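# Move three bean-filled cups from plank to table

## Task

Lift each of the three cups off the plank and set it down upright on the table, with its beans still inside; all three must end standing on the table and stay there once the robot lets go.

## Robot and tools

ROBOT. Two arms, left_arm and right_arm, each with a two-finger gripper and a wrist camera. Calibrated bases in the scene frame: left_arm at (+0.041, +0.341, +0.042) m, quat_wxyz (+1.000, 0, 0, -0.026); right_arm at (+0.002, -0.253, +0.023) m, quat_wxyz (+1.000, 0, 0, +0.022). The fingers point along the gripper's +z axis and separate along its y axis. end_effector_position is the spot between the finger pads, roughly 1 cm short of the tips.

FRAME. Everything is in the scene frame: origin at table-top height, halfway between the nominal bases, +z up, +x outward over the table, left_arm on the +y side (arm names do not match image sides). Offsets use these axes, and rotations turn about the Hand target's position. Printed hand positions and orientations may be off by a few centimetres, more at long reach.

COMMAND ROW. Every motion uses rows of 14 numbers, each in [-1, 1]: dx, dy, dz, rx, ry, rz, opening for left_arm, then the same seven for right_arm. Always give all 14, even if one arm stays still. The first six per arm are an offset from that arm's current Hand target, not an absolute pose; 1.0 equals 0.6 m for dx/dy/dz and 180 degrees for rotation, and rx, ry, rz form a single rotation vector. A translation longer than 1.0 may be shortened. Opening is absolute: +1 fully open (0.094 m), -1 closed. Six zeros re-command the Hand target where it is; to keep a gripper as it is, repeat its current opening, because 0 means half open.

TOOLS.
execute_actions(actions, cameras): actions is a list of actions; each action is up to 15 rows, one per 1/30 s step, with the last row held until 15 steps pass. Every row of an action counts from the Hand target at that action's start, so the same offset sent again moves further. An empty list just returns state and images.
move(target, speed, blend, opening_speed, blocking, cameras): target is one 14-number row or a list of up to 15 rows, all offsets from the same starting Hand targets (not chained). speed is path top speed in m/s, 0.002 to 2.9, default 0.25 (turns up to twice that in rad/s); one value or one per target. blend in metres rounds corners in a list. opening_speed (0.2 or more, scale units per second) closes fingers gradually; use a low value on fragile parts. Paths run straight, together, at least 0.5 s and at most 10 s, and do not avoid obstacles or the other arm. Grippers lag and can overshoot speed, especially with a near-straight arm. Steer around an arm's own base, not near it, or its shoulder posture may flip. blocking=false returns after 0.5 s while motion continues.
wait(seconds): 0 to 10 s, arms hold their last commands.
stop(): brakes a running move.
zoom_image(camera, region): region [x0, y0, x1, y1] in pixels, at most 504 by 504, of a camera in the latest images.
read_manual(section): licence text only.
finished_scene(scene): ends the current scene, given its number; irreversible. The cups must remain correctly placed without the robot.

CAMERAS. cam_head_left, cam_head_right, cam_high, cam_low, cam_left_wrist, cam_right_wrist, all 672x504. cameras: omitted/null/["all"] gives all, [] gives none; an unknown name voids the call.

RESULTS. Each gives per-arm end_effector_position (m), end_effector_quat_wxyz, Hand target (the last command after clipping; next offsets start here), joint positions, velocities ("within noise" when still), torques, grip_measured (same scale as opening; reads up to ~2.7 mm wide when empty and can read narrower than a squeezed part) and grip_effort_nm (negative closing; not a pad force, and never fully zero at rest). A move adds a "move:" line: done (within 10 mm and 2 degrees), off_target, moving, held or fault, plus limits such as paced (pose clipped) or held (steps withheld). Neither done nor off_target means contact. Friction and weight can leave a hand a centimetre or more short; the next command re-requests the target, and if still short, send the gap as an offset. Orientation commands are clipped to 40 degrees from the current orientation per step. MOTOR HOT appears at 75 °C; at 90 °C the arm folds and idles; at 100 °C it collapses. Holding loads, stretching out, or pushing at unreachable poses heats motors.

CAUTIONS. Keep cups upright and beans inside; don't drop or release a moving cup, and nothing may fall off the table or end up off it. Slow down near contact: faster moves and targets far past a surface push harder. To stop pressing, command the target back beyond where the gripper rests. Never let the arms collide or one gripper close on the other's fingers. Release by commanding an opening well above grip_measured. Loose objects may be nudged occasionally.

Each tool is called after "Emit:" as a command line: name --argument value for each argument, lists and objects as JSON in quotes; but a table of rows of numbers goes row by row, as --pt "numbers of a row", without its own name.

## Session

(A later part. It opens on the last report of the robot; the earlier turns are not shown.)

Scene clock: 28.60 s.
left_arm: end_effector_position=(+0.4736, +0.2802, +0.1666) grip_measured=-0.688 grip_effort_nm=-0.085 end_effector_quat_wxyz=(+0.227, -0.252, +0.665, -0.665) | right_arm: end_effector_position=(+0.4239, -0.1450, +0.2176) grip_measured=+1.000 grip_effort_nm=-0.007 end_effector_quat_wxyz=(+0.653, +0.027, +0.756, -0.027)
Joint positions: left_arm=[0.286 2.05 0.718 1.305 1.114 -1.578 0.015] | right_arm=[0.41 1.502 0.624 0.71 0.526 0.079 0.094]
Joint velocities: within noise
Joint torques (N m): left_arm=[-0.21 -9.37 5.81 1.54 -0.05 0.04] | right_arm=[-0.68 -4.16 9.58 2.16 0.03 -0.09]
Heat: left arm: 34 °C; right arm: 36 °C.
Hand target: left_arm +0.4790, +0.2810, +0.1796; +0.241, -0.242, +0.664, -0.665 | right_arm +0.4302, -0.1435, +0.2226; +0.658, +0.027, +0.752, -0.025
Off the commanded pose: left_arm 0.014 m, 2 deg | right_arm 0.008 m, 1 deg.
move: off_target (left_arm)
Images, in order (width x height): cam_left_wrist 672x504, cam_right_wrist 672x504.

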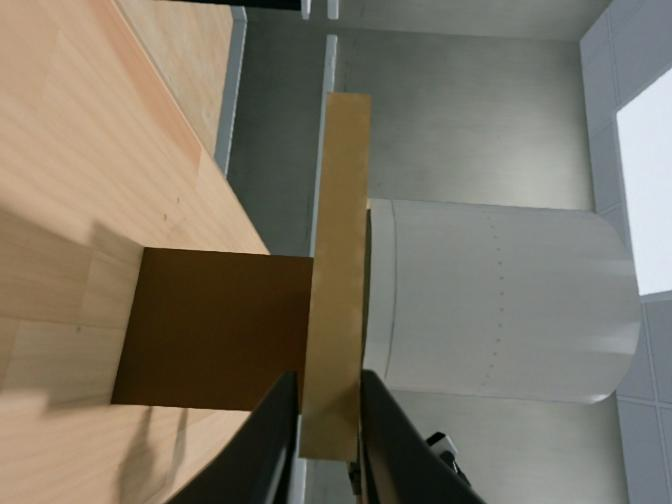

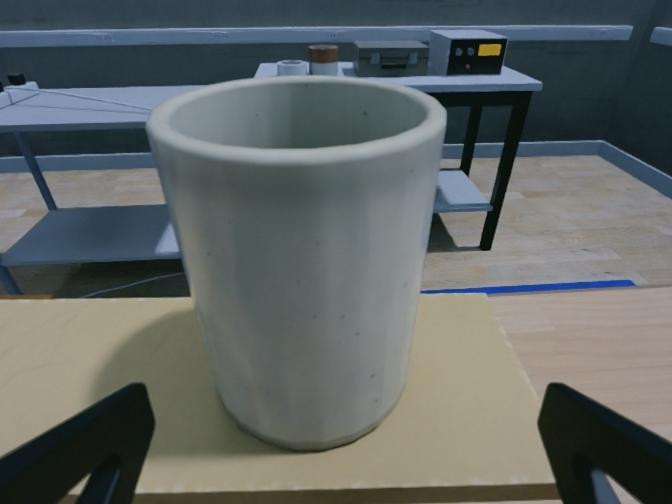

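Emit:
move --target '[0,0,0,0,0,0,-0.69,0,0.0067,0.005,0,0,0,1]' --speed 0.08 --cameras '["cam_right_wrist"]'

Emit:
move --target '[0,0,0,0,0,0,-0.69,0.0967,0,0,0,0,0,1]' --speed 0.08

Scene clock: 29.63 s.
left_arm: end_effector_position=(+0.4736, +0.2802, +0.1666) grip_measured=-0.688 grip_effort_nm=-0.085 end_effector_quat_wxyz=(+0.227, -0.252, +0.665, -0.665) | right_arm: end_effector_position=(+0.4261, -0.1439, +0.2234) grip_measured=+1.000 grip_effort_nm=-0.012 end_effector_quat_wxyz=(+0.658, +0.029, +0.752, -0.025)
Joint positions: left_arm=[0.286 2.05 0.718 1.305 1.114 -1.578 0.015] | right_arm=[0.41 1.502 0.637 0.71 0.526 0.079 0.094]
Joint velocities: within noise
Joint torques (N m): left_arm=[-0.2 -9.36 5.85 1.53 -0.06 0.04] | right_arm=[0.34 -4.27 9.72 1.97 0.07 -0.02]
Heat: left arm: 34 °C; right arm: 36 °C.
Hand target: left_arm +0.4790, +0.2810, +0.1796; +0.241, -0.242, +0.664, -0.665 | right_arm +0.4302, -0.1395, +0.2256; +0.658, +0.027, +0.752, -0.025
Off the commanded pose: left_arm 0.014 m, 2 deg | right_arm 0.006 m, 0 deg.
move: off_target (left_arm)
Images, in order (width x height): cam_right_wrist 672x504.

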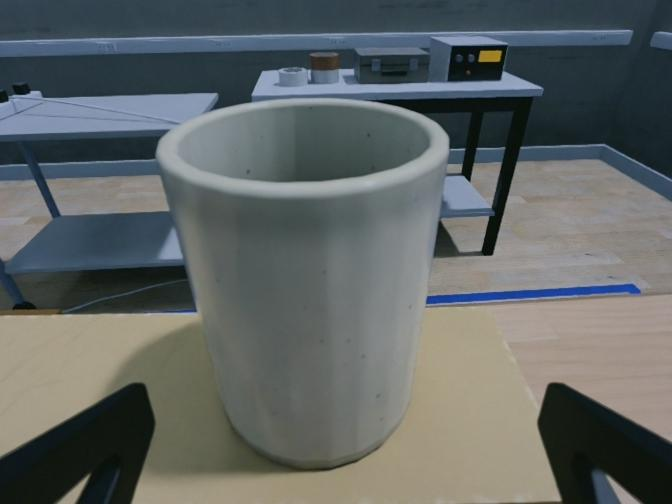

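Scene clock: 30.87 s.
left_arm: end_effector_position=(+0.4736, +0.2802, +0.1666) grip_measured=-0.688 grip_effort_nm=-0.085 end_effector_quat_wxyz=(+0.227, -0.252, +0.665, -0.665) | right_arm: end_effector_position=(+0.4819, -0.1401, +0.2270) grip_measured=+1.000 grip_effort_nm=-0.007 end_effector_quat_wxyz=(+0.661, +0.030, +0.750, -0.024)
Joint positions: left_arm=[0.286 2.05 0.718 1.305 1.114 -1.578 0.015] | right_arm=[0.346 1.692 0.841 0.71 0.463 0.068 0.094]
Joint velocities: within noise
Joint torques (N m): left_arm=[-0.2 -9.43 5.81 1.53 -0.05 0.03] | right_arm=[-0.62 -5.57 9.84 1.92 0.01 -0.06]
Heat: left arm: 34 °C; right arm: 36 °C.
Hand target: left_arm +0.4790, +0.2810, +0.1796; +0.241, -0.242, +0.664, -0.665 | right_arm +0.4882, -0.1394, +0.2257; +0.659, +0.027, +0.752, -0.025
Off the commanded pose: left_arm 0.014 m, 2 deg | right_arm 0.006 m, 1 deg.
move: off_target (left_arm)

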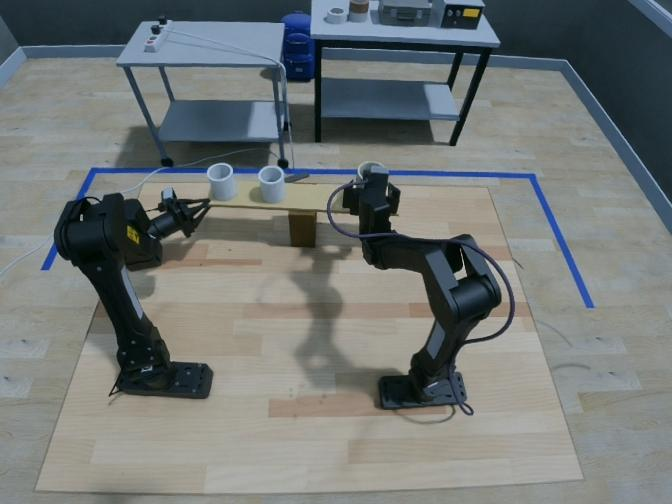

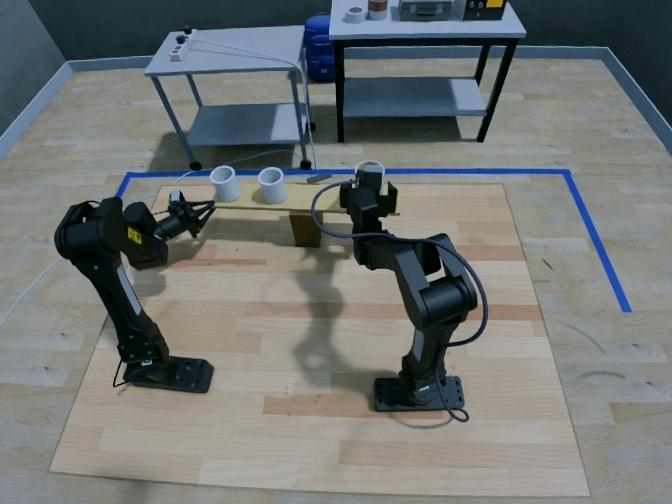

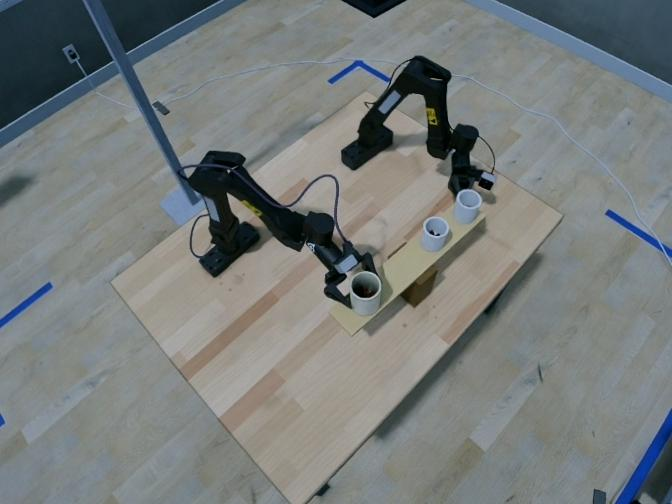

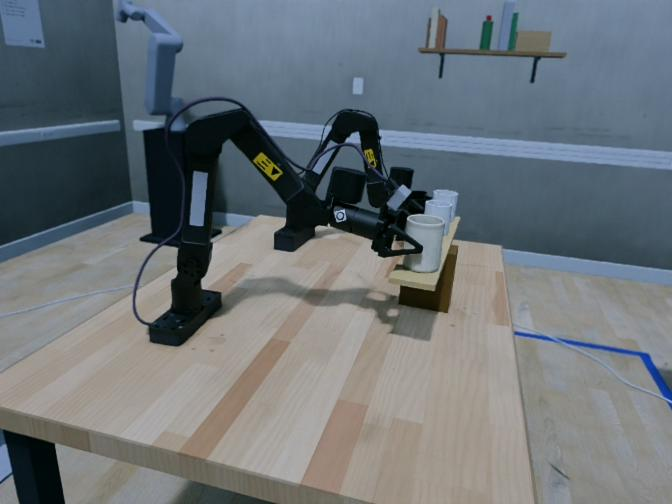

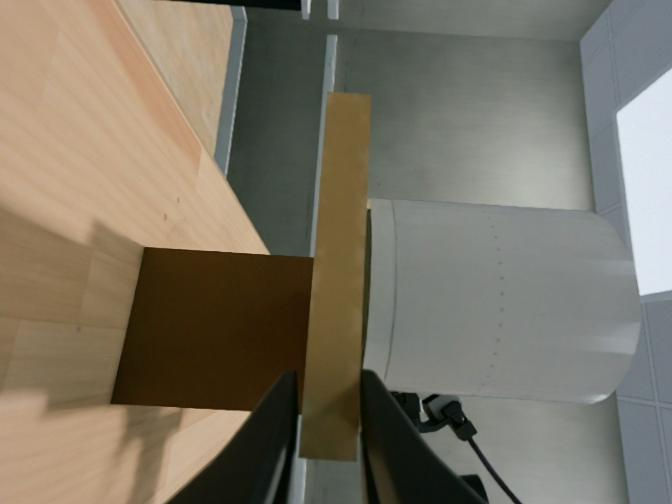

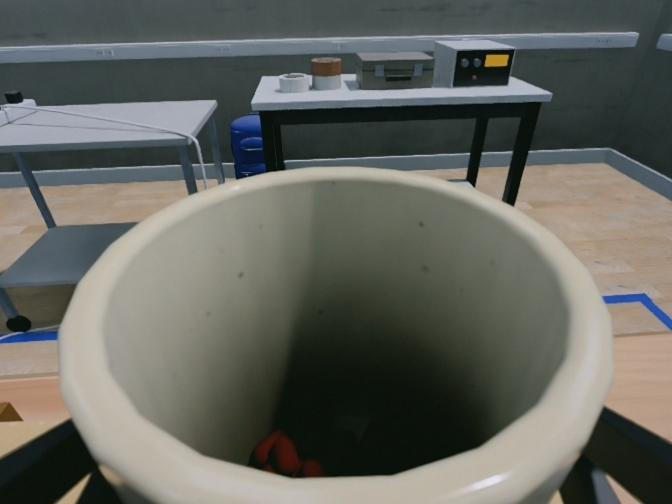

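Emit:
move --target '[0,0,0,0,0,0,-0.69,0,0,0,0,0,0,0.55]' --opening_speed 0.3 --cameras '["cam_left_wrist","cam_right_wrist","cam_high"]'

Scene clock: 32.73 s.
left_arm: end_effector_position=(+0.4736, +0.2802, +0.1666) grip_measured=-0.688 grip_effort_nm=-0.085 end_effector_quat_wxyz=(+0.227, -0.252, +0.665, -0.665) | right_arm: end_effector_position=(+0.4820, -0.1394, +0.2270) grip_measured=+0.590 grip_effort_nm=-1.018 end_effector_quat_wxyz=(+0.661, +0.029, +0.750, -0.022)
Joint positions: left_arm=[0.286 2.05 0.718 1.305 1.114 -1.578 0.015] | right_arm=[0.346 1.692 0.841 0.71 0.459 0.068 0.075]
Joint velocities: within noise
Joint torques (N m): left_arm=[-0.25 -9.39 5.79 1.53 -0.05 0.05] | right_arm=[-0.62 -5.57 9.89 1.96 0.02 -0.07]
Heat: left arm: 34 °C; right arm: 37 °C.
Hand target: left_arm +0.4790, +0.2810, +0.1796; +0.241, -0.242, +0.664, -0.665 | right_arm +0.4882, -0.1394, +0.2257; +0.659, +0.027, +0.752, -0.025
Off the commanded pose: left_arm 0.014 m, 2 deg | right_arm 0.006 m, 1 deg.
move: off_target (left_arm)
Images, in order (width x height): cam_high 672x504, cam_left_wrist 672x504, cam_right_wrist 672x504.

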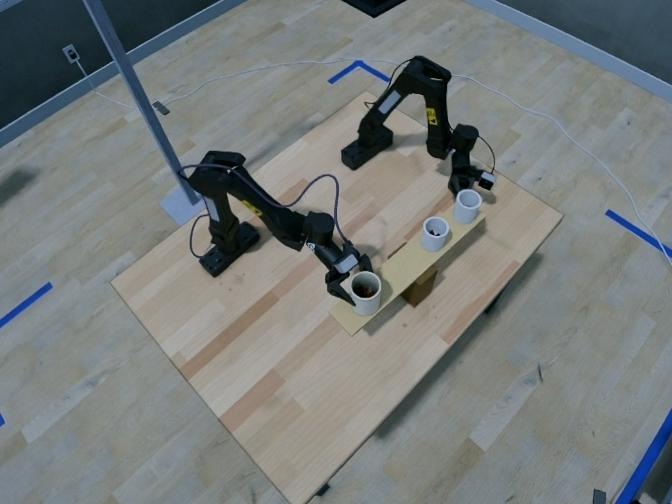

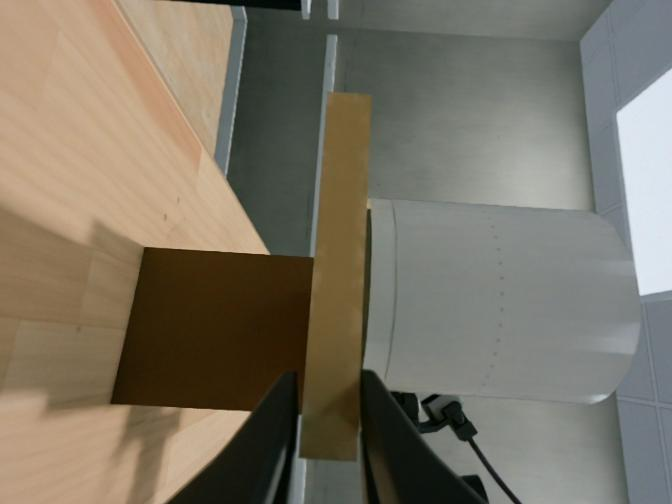

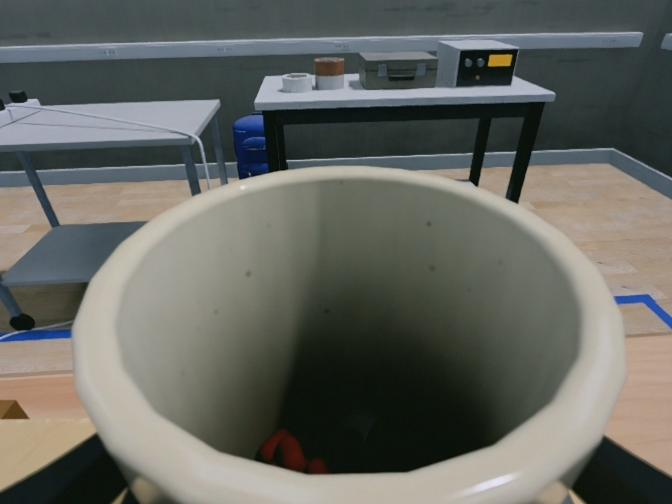

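Emit:
move --target '[0,0,0,0,0,0,-0.69,0,0,0.03,0,0,0,0.5]' --speed 0.04 --opening_speed 0.3

Scene clock: 33.73 s.
left_arm: end_effector_position=(+0.4736, +0.2802, +0.1665) grip_measured=-0.688 grip_effort_nm=-0.085 end_effector_quat_wxyz=(+0.227, -0.252, +0.665, -0.665) | right_arm: end_effector_position=(+0.4856, -0.1378, +0.2277) grip_measured=+0.589 grip_effort_nm=-1.048 end_effector_quat_wxyz=(+0.651, +0.025, +0.759, -0.027)
Joint positions: left_arm=[0.286 2.05 0.718 1.304 1.114 -1.578 0.015] | right_arm=[0.346 1.692 0.877 0.645 0.459 0.068 0.075]
Joint velocities: within noise
Joint torques (N m): left_arm=[-0.18 -9.39 5.79 1.53 -0.05 0.04] | right_arm=[-0.64 -8.64 10.14 1.82 0.03 -0.04]
Heat: left arm: 34 °C; right arm: 37 °C.
Hand target: left_arm +0.4790, +0.2810, +0.1796; +0.241, -0.242, +0.664, -0.665 | right_arm +0.4882, -0.1394, +0.2437; +0.658, +0.027, +0.752, -0.025
Off the commanded pose: left_arm 0.014 m, 2 deg | right_arm 0.016 m, 1 deg.
move: off_target (left_arm, right_arm)

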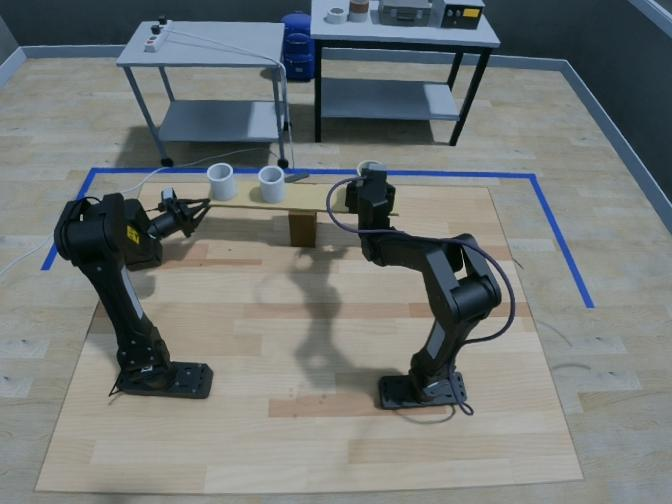

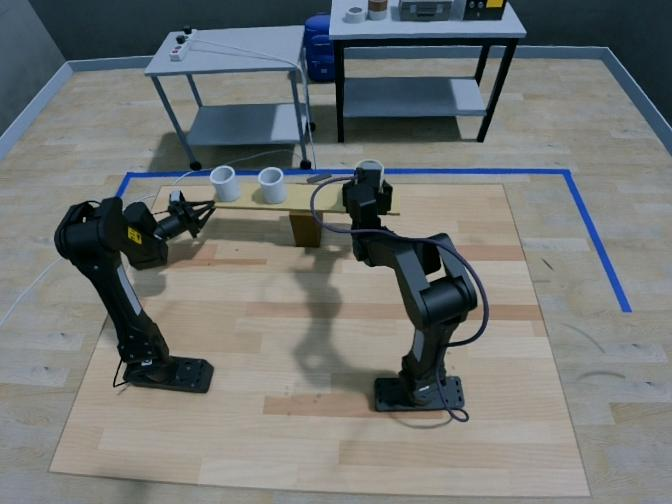

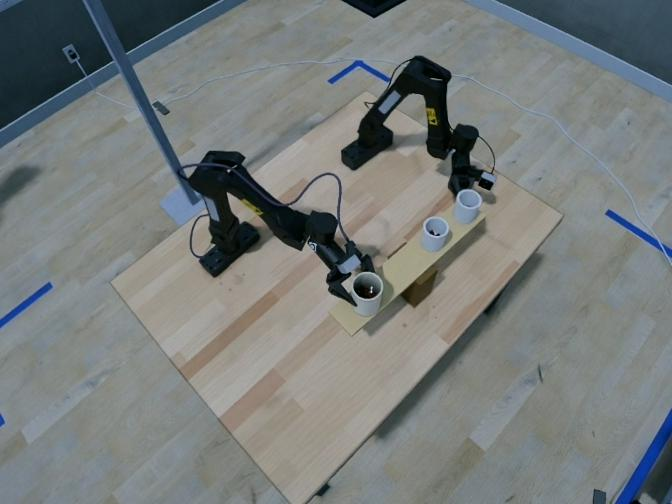

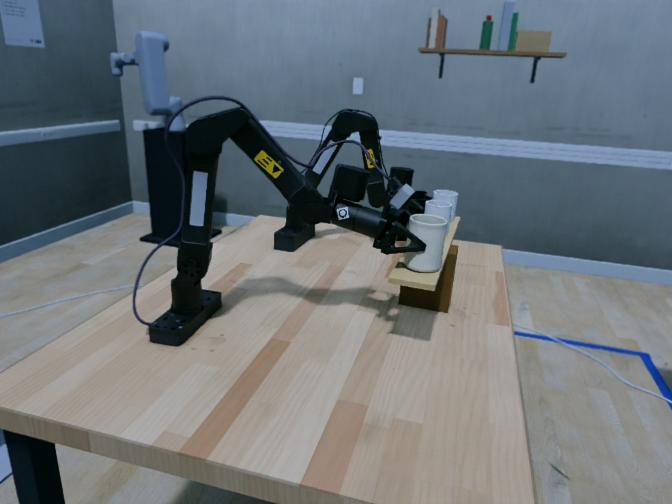

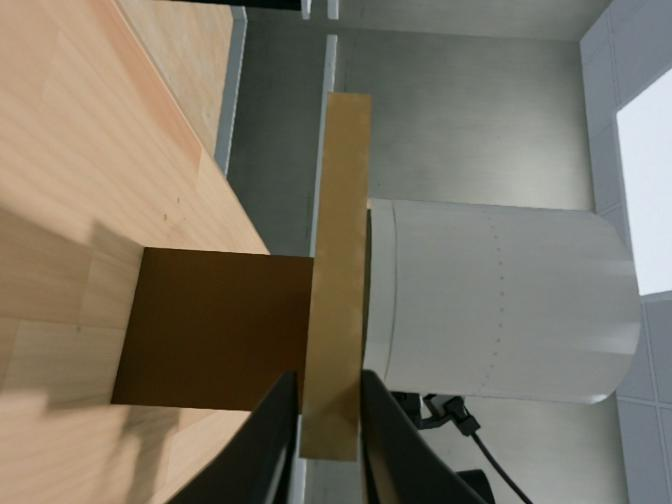

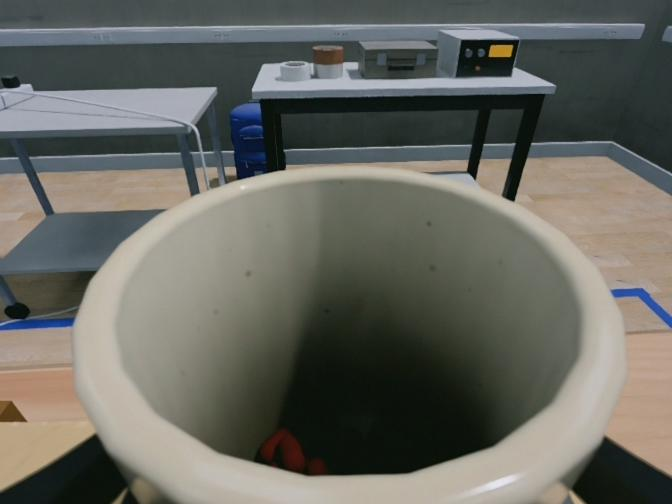

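Emit:
move --target '[0,0,0,0,0,0,-0.69,0,0,0.04,0,0,0,0.5]' --speed 0.06

Scene clock: 34.80 s.
left_arm: end_effector_position=(+0.4736, +0.2802, +0.1663) grip_measured=-0.688 grip_effort_nm=-0.081 end_effector_quat_wxyz=(+0.226, -0.252, +0.665, -0.665) | right_arm: end_effector_position=(+0.4846, -0.1374, +0.2303) grip_measured=+0.589 grip_effort_nm=-1.043 end_effector_quat_wxyz=(+0.629, +0.015, +0.777, -0.034)
Joint positions: left_arm=[0.286 2.05 0.718 1.303 1.114 -1.578 0.015] | right_arm=[0.346 1.663 0.921 0.51 0.454 0.068 0.075]
Joint velocities: within noise
Joint torques (N m): left_arm=[-0.25 -9.37 5.82 1.55 -0.05 0.04] | right_arm=[-0.7 -10.02 11.34 2.19 0.08 -0.09]
Heat: left arm: 34 °C; right arm: 37 °C.
Hand target: left_arm +0.4790, +0.2810, +0.1796; +0.241, -0.241, +0.664, -0.665 | right_arm +0.4882, -0.1394, +0.2676; +0.658, +0.027, +0.752, -0.025
Off the commanded pose: left_arm 0.014 m, 2 deg | right_arm 0.038 m, 5 deg.
move: off_target (left_arm, right_arm)

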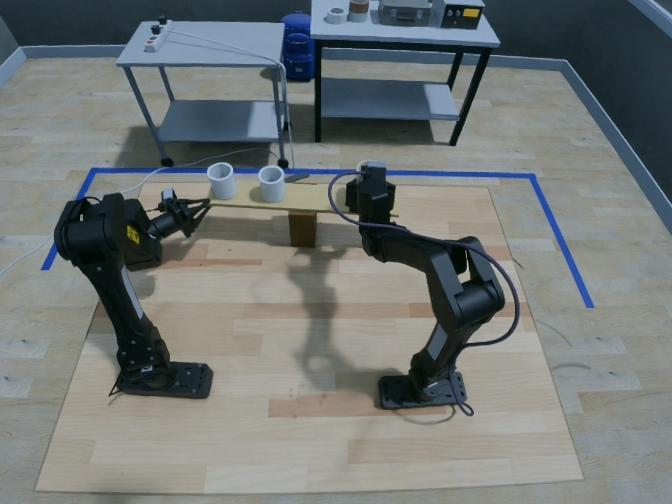

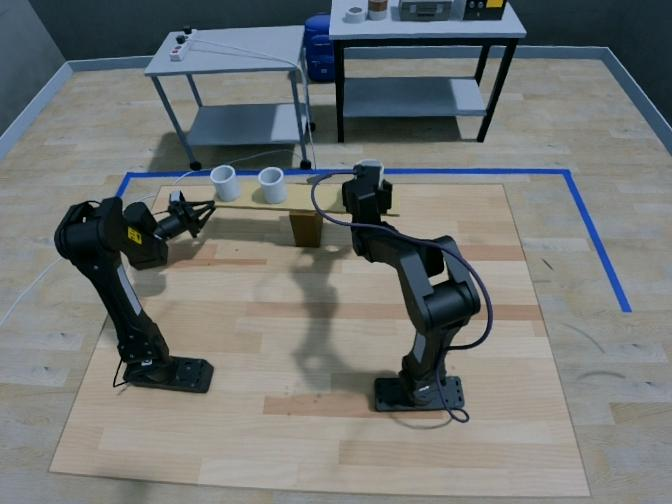

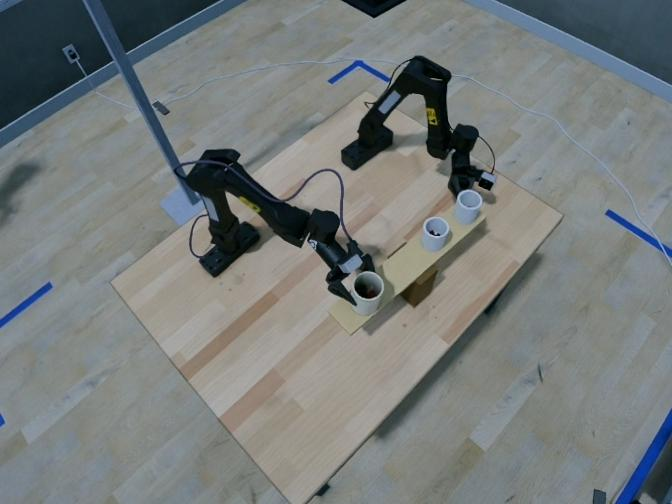

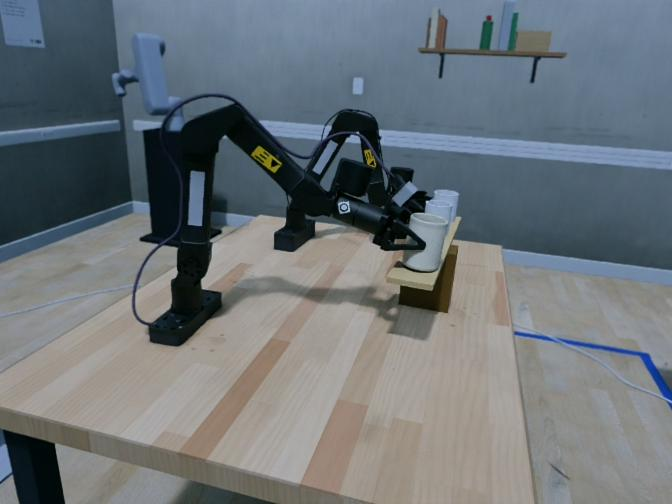

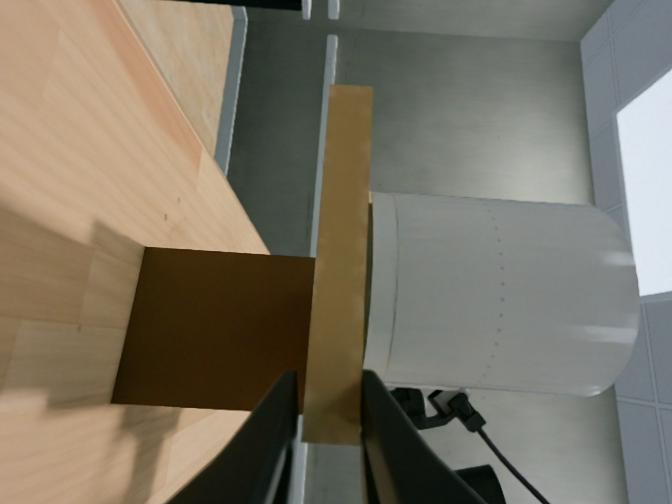

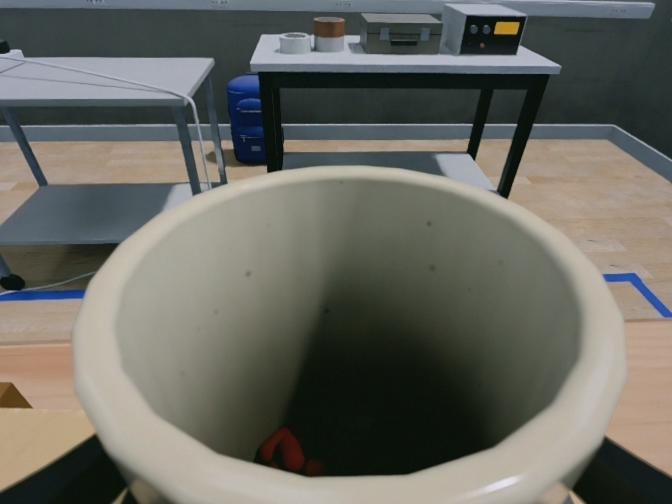

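Emit:
move --target '[0,0,0,0,0,0,-0.69,0,0,0.04,0,0,0,0.5]' --speed 0.1

Scene clock: 36.00 s.
left_arm: end_effector_position=(+0.4738, +0.2805, +0.1636) grip_measured=-0.688 grip_effort_nm=-0.085 end_effector_quat_wxyz=(+0.221, -0.259, +0.666, -0.664) | right_arm: end_effector_position=(+0.4815, -0.1384, +0.2369) grip_measured=+0.589 grip_effort_nm=-1.043 end_effector_quat_wxyz=(+0.609, +0.007, +0.792, -0.042)
Joint positions: left_arm=[0.286 2.05 0.718 1.285 1.112 -1.578 0.015] | right_arm=[0.346 1.628 0.966 0.375 0.452 0.068 0.075]
Joint velocities: within noise
Joint torques (N m): left_arm=[-0.28 -9.43 5.78 1.74 -0.02 0.04] | right_arm=[-0.59 -10.37 12.59 2.55 0.13 -0.09]
Heat: left arm: 34 °C; right arm: 37 °C.
Hand target: left_arm +0.4790, +0.2810, +0.1796; +0.241, -0.242, +0.664, -0.665 | right_arm +0.4881, -0.1395, +0.2917; +0.658, +0.027, +0.752, -0.025
Off the commanded pose: left_arm 0.017 m, 3 deg | right_arm 0.055 m, 8 deg.
move: off_target (left_arm, right_arm)

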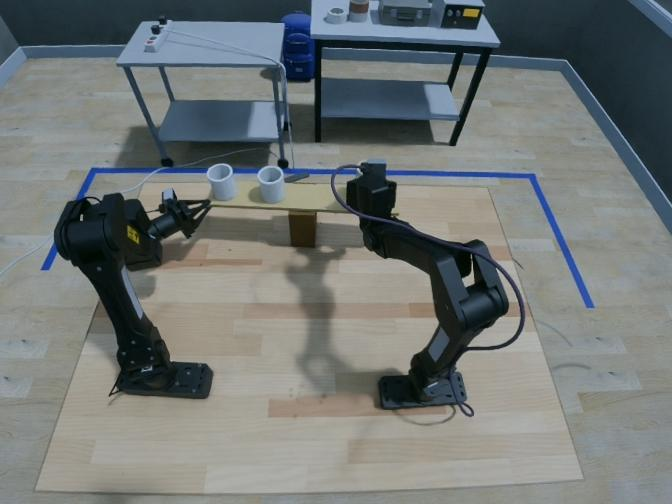

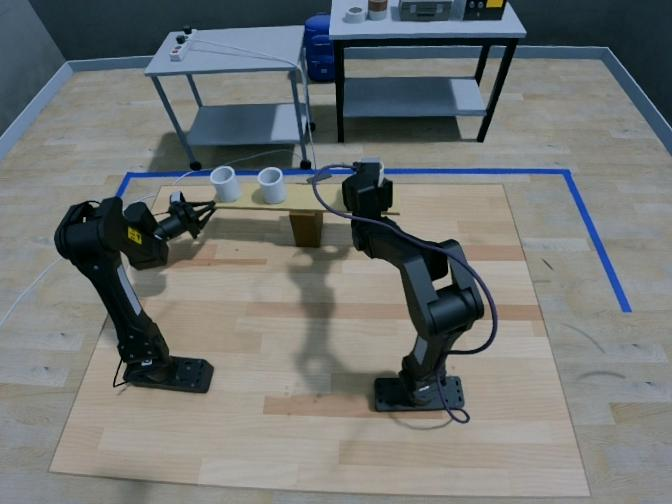

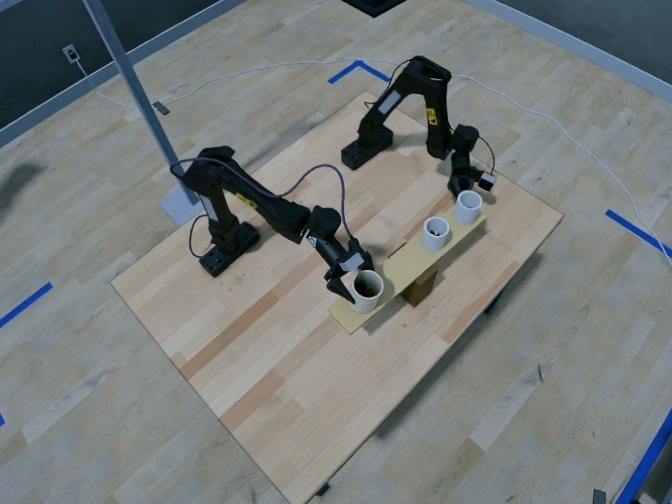

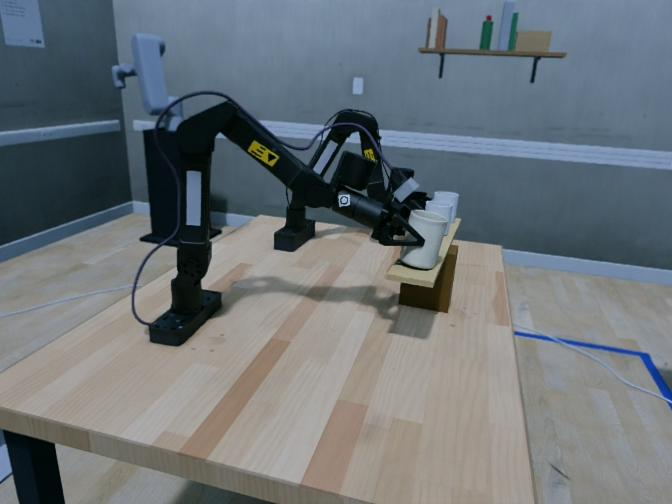

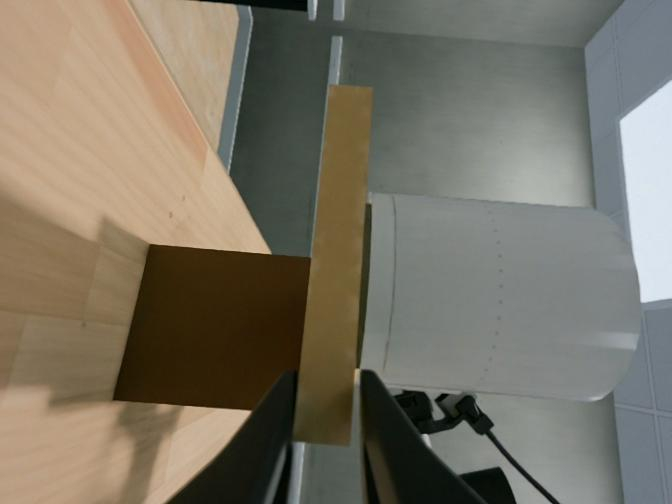

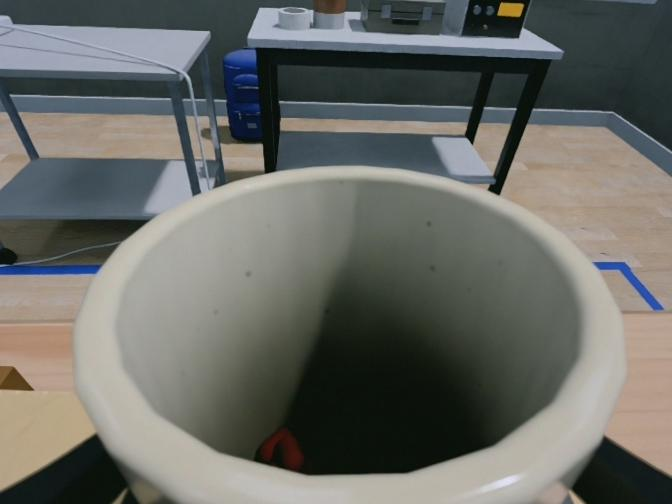

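Emit:
move --target '[0,0,0.0,0,0,0,-0.69,0,0,0.06,0,-0.02,0,0.5]' --speed 0.12

Scene clock: 50.50 s.
left_arm: end_effector_position=(+0.4739, +0.2805, +0.1632) grip_measured=-0.688 grip_effort_nm=-0.085 end_effector_quat_wxyz=(+0.220, -0.260, +0.666, -0.664) | right_arm: end_effector_position=(+0.4833, -0.1376, +0.2705) grip_measured=+0.589 grip_effort_nm=-1.038 end_effector_quat_wxyz=(+0.629, +0.005, +0.776, -0.041)
Joint positions: left_arm=[0.286 2.05 0.718 1.282 1.111 -1.578 0.015] | right_arm=[0.346 1.591 1.016 0.346 0.452 0.043 0.075]
Joint velocities: within noise
Joint torques (N m): left_arm=[-0.24 -9.43 5.76 1.76 0 0.05] | right_arm=[-0.55 -9.99 12.97 2.8 0.14 -0.07]
Heat: left arm: 36 °C; right arm: 39 °C.
Hand target: left_arm +0.4790, +0.2810, +0.1796; +0.241, -0.242, +0.664, -0.665 | right_arm +0.4882, -0.1394, +0.3277; +0.682, +0.027, +0.731, -0.024
Off the commanded pose: left_arm 0.017 m, 3 deg | right_arm 0.057 m, 9 deg.
move: off_target (left_arm, right_arm)

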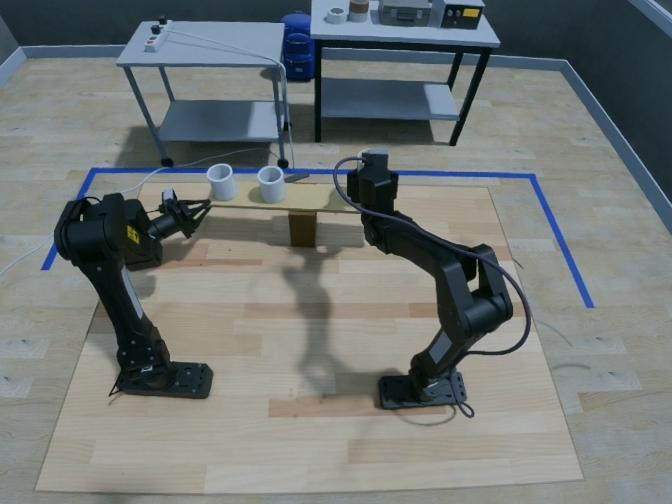

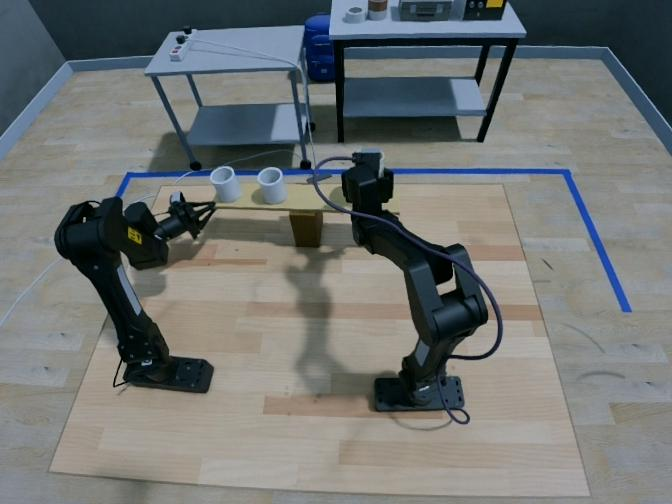

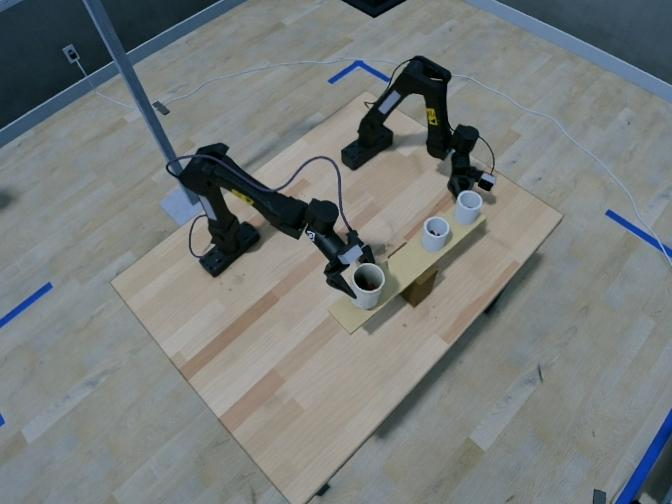

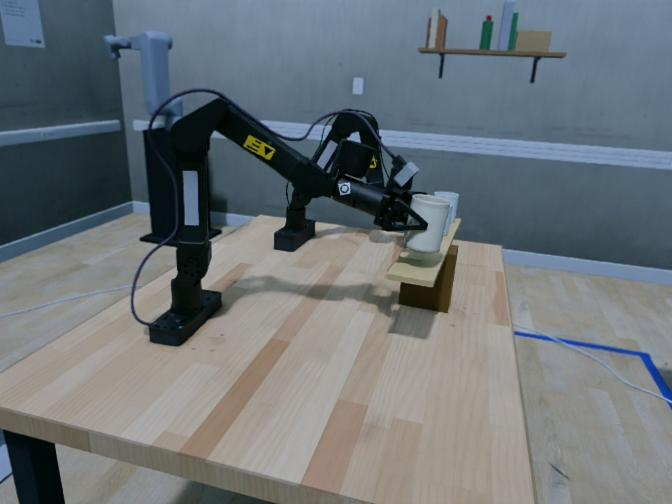

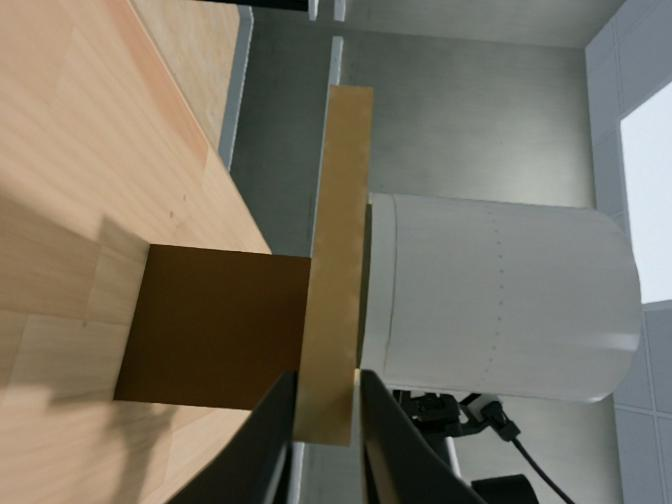

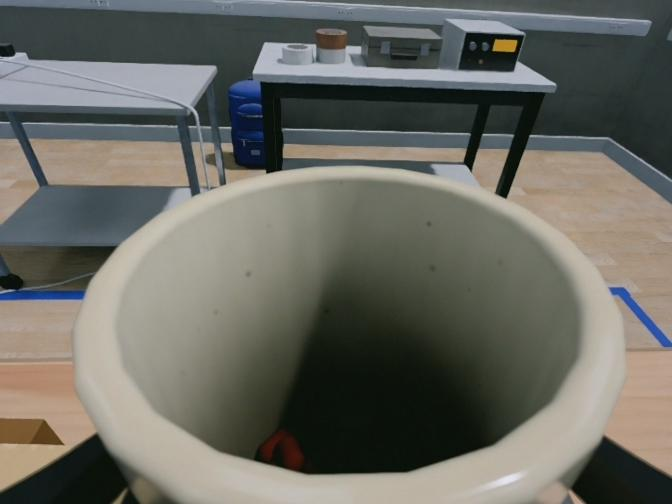

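Emit:
move --target '[0,0,0,0,0,0,-0.69,-0.2,-0.43,-0.1,0,0.01,0,0.5]' --speed 0.2

Scene clock: 53.10 s.
left_arm: end_effector_position=(+0.4739, +0.2805, +0.1632) grip_measured=-0.688 grip_effort_nm=-0.085 end_effector_quat_wxyz=(+0.220, -0.260, +0.666, -0.664) | right_arm: end_effector_position=(+0.3642, -0.3977, +0.2448) grip_measured=+0.589 grip_effort_nm=-1.043 end_effector_quat_wxyz=(+0.637, +0.052, +0.769, -0.012)
Joint positions: left_arm=[0.286 2.05 0.718 1.282 1.111 -1.578 0.015] | right_arm=[-0.656 1.205 0.579 0.409 -0.514 -0.059 0.075]
Joint velocities: within noise
Joint torques (N m): left_arm=[-0.24 -9.42 5.85 1.77 -0.02 0.05] | right_arm=[-0.42 -3.66 8.61 3.07 -0.28 -0.02]
Heat: left arm: 36 °C; right arm: 39 °C.
Hand target: left_arm +0.4790, +0.2810, +0.1796; +0.241, -0.241, +0.664, -0.665 | right_arm +0.3681, -0.3975, +0.2677; +0.670, +0.027, +0.741, -0.025
Off the commanded pose: left_arm 0.017 m, 3 deg | right_arm 0.023 m, 6 deg.
move: off_target (left_arm, right_arm)

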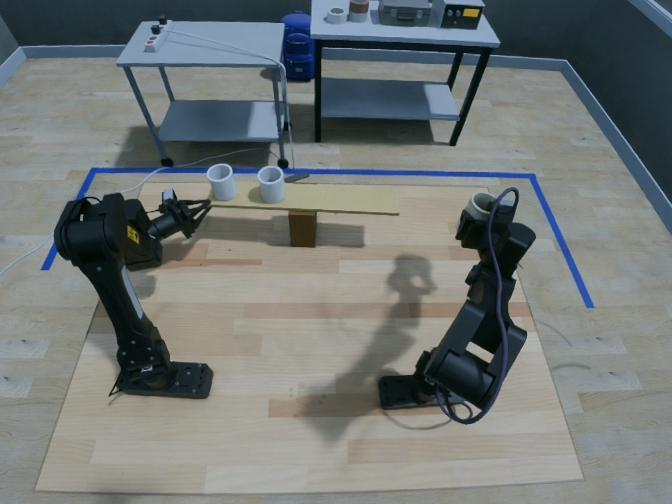

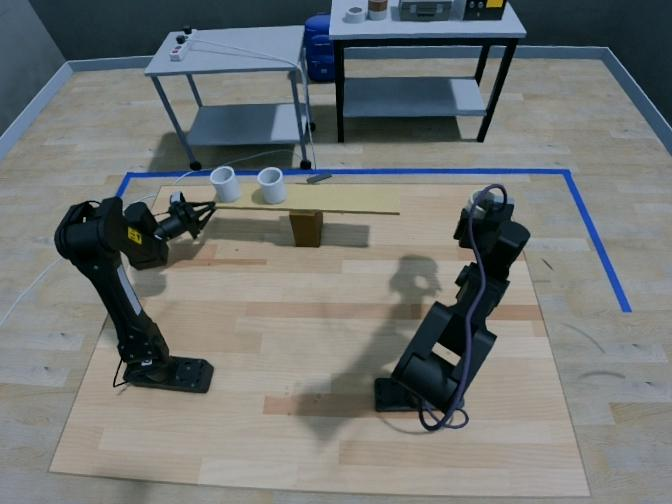

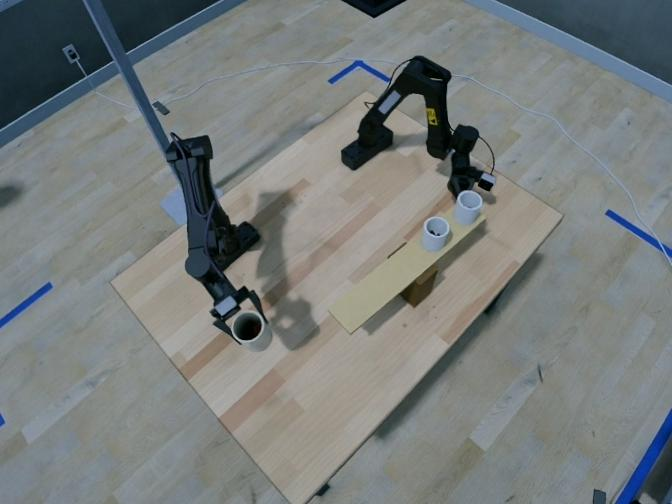

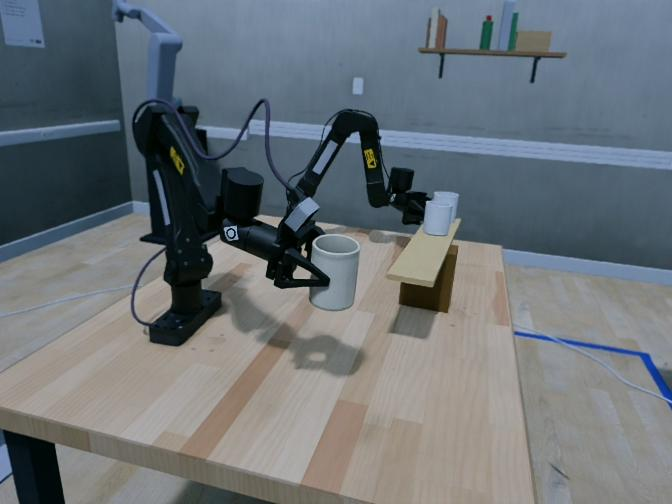

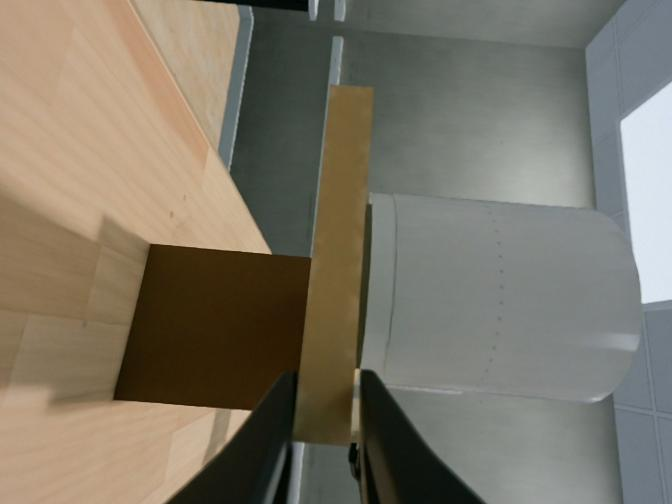

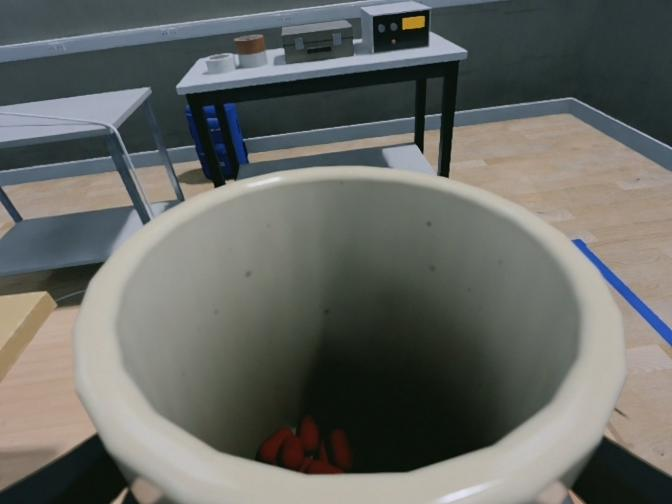

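Emit:
move --target '[0,0,0.0,0,0,0,-0.69,0,0,-0.27,-0.015,-0.02,0,0.5]' --speed 0.15 --cameras '["cam_low","cam_right_wrist"]'

Scene clock: 55.47 s.
left_arm: end_effector_position=(+0.4738, +0.2805, +0.1632) grip_measured=-0.688 grip_effort_nm=-0.085 end_effector_quat_wxyz=(+0.220, -0.261, +0.666, -0.664) | right_arm: end_effector_position=(+0.3611, -0.3940, +0.0802) grip_measured=+0.589 grip_effort_nm=-1.043 end_effector_quat_wxyz=(+0.633, +0.038, +0.773, -0.018)
Joint positions: left_arm=[0.286 2.05 0.718 1.282 1.111 -1.578 0.015] | right_arm=[-0.656 1.998 0.293 1.476 -0.522 -0.095 0.075]
Joint velocities: within noise
Joint torques (N m): left_arm=[-0.21 -9.44 5.82 1.77 -0.02 0.05] | right_arm=[-0.69 -5.42 4.07 3.29 -0.33 -0.07]
Heat: left arm: 36 °C; right arm: 38 °C.
Hand target: left_arm +0.4790, +0.2810, +0.1796; +0.241, -0.242, +0.664, -0.665 | right_arm +0.3681, -0.3974, +0.1057; +0.694, +0.012, +0.719, -0.041
Off the commanded pose: left_arm 0.017 m, 3 deg | right_arm 0.027 m, 10 deg.
joint sent to its limit (right arm) — joint 4 (wrist pitch), upper limit. The joint targets are off in orientation, not in position.
move: off_target (left_arm, right_arm)
Images, in order (width x height): cam_low 672x504, cam_right_wrist 672x504.

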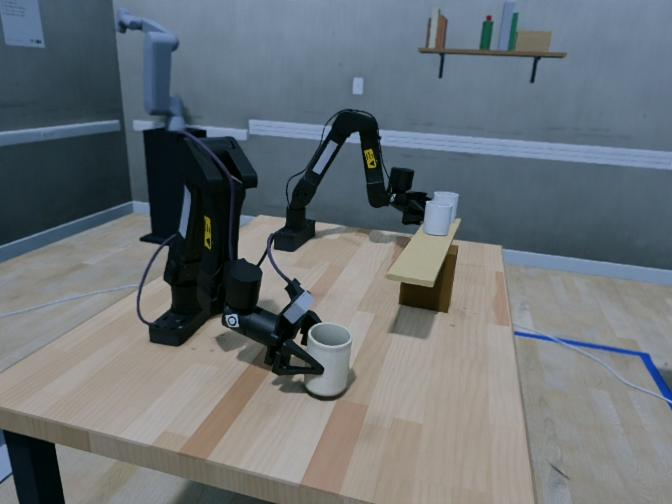

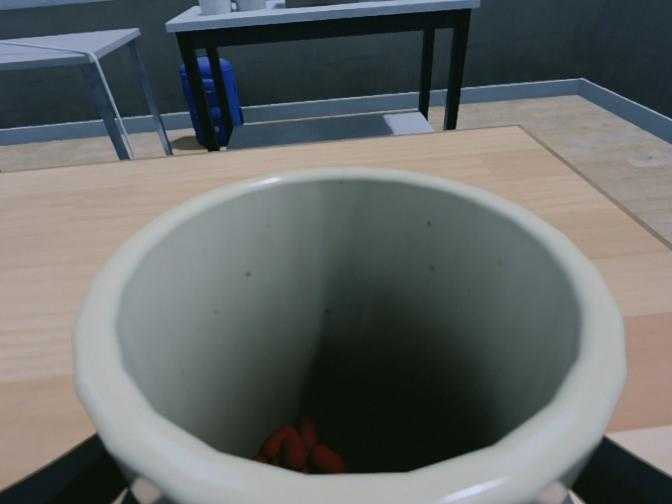

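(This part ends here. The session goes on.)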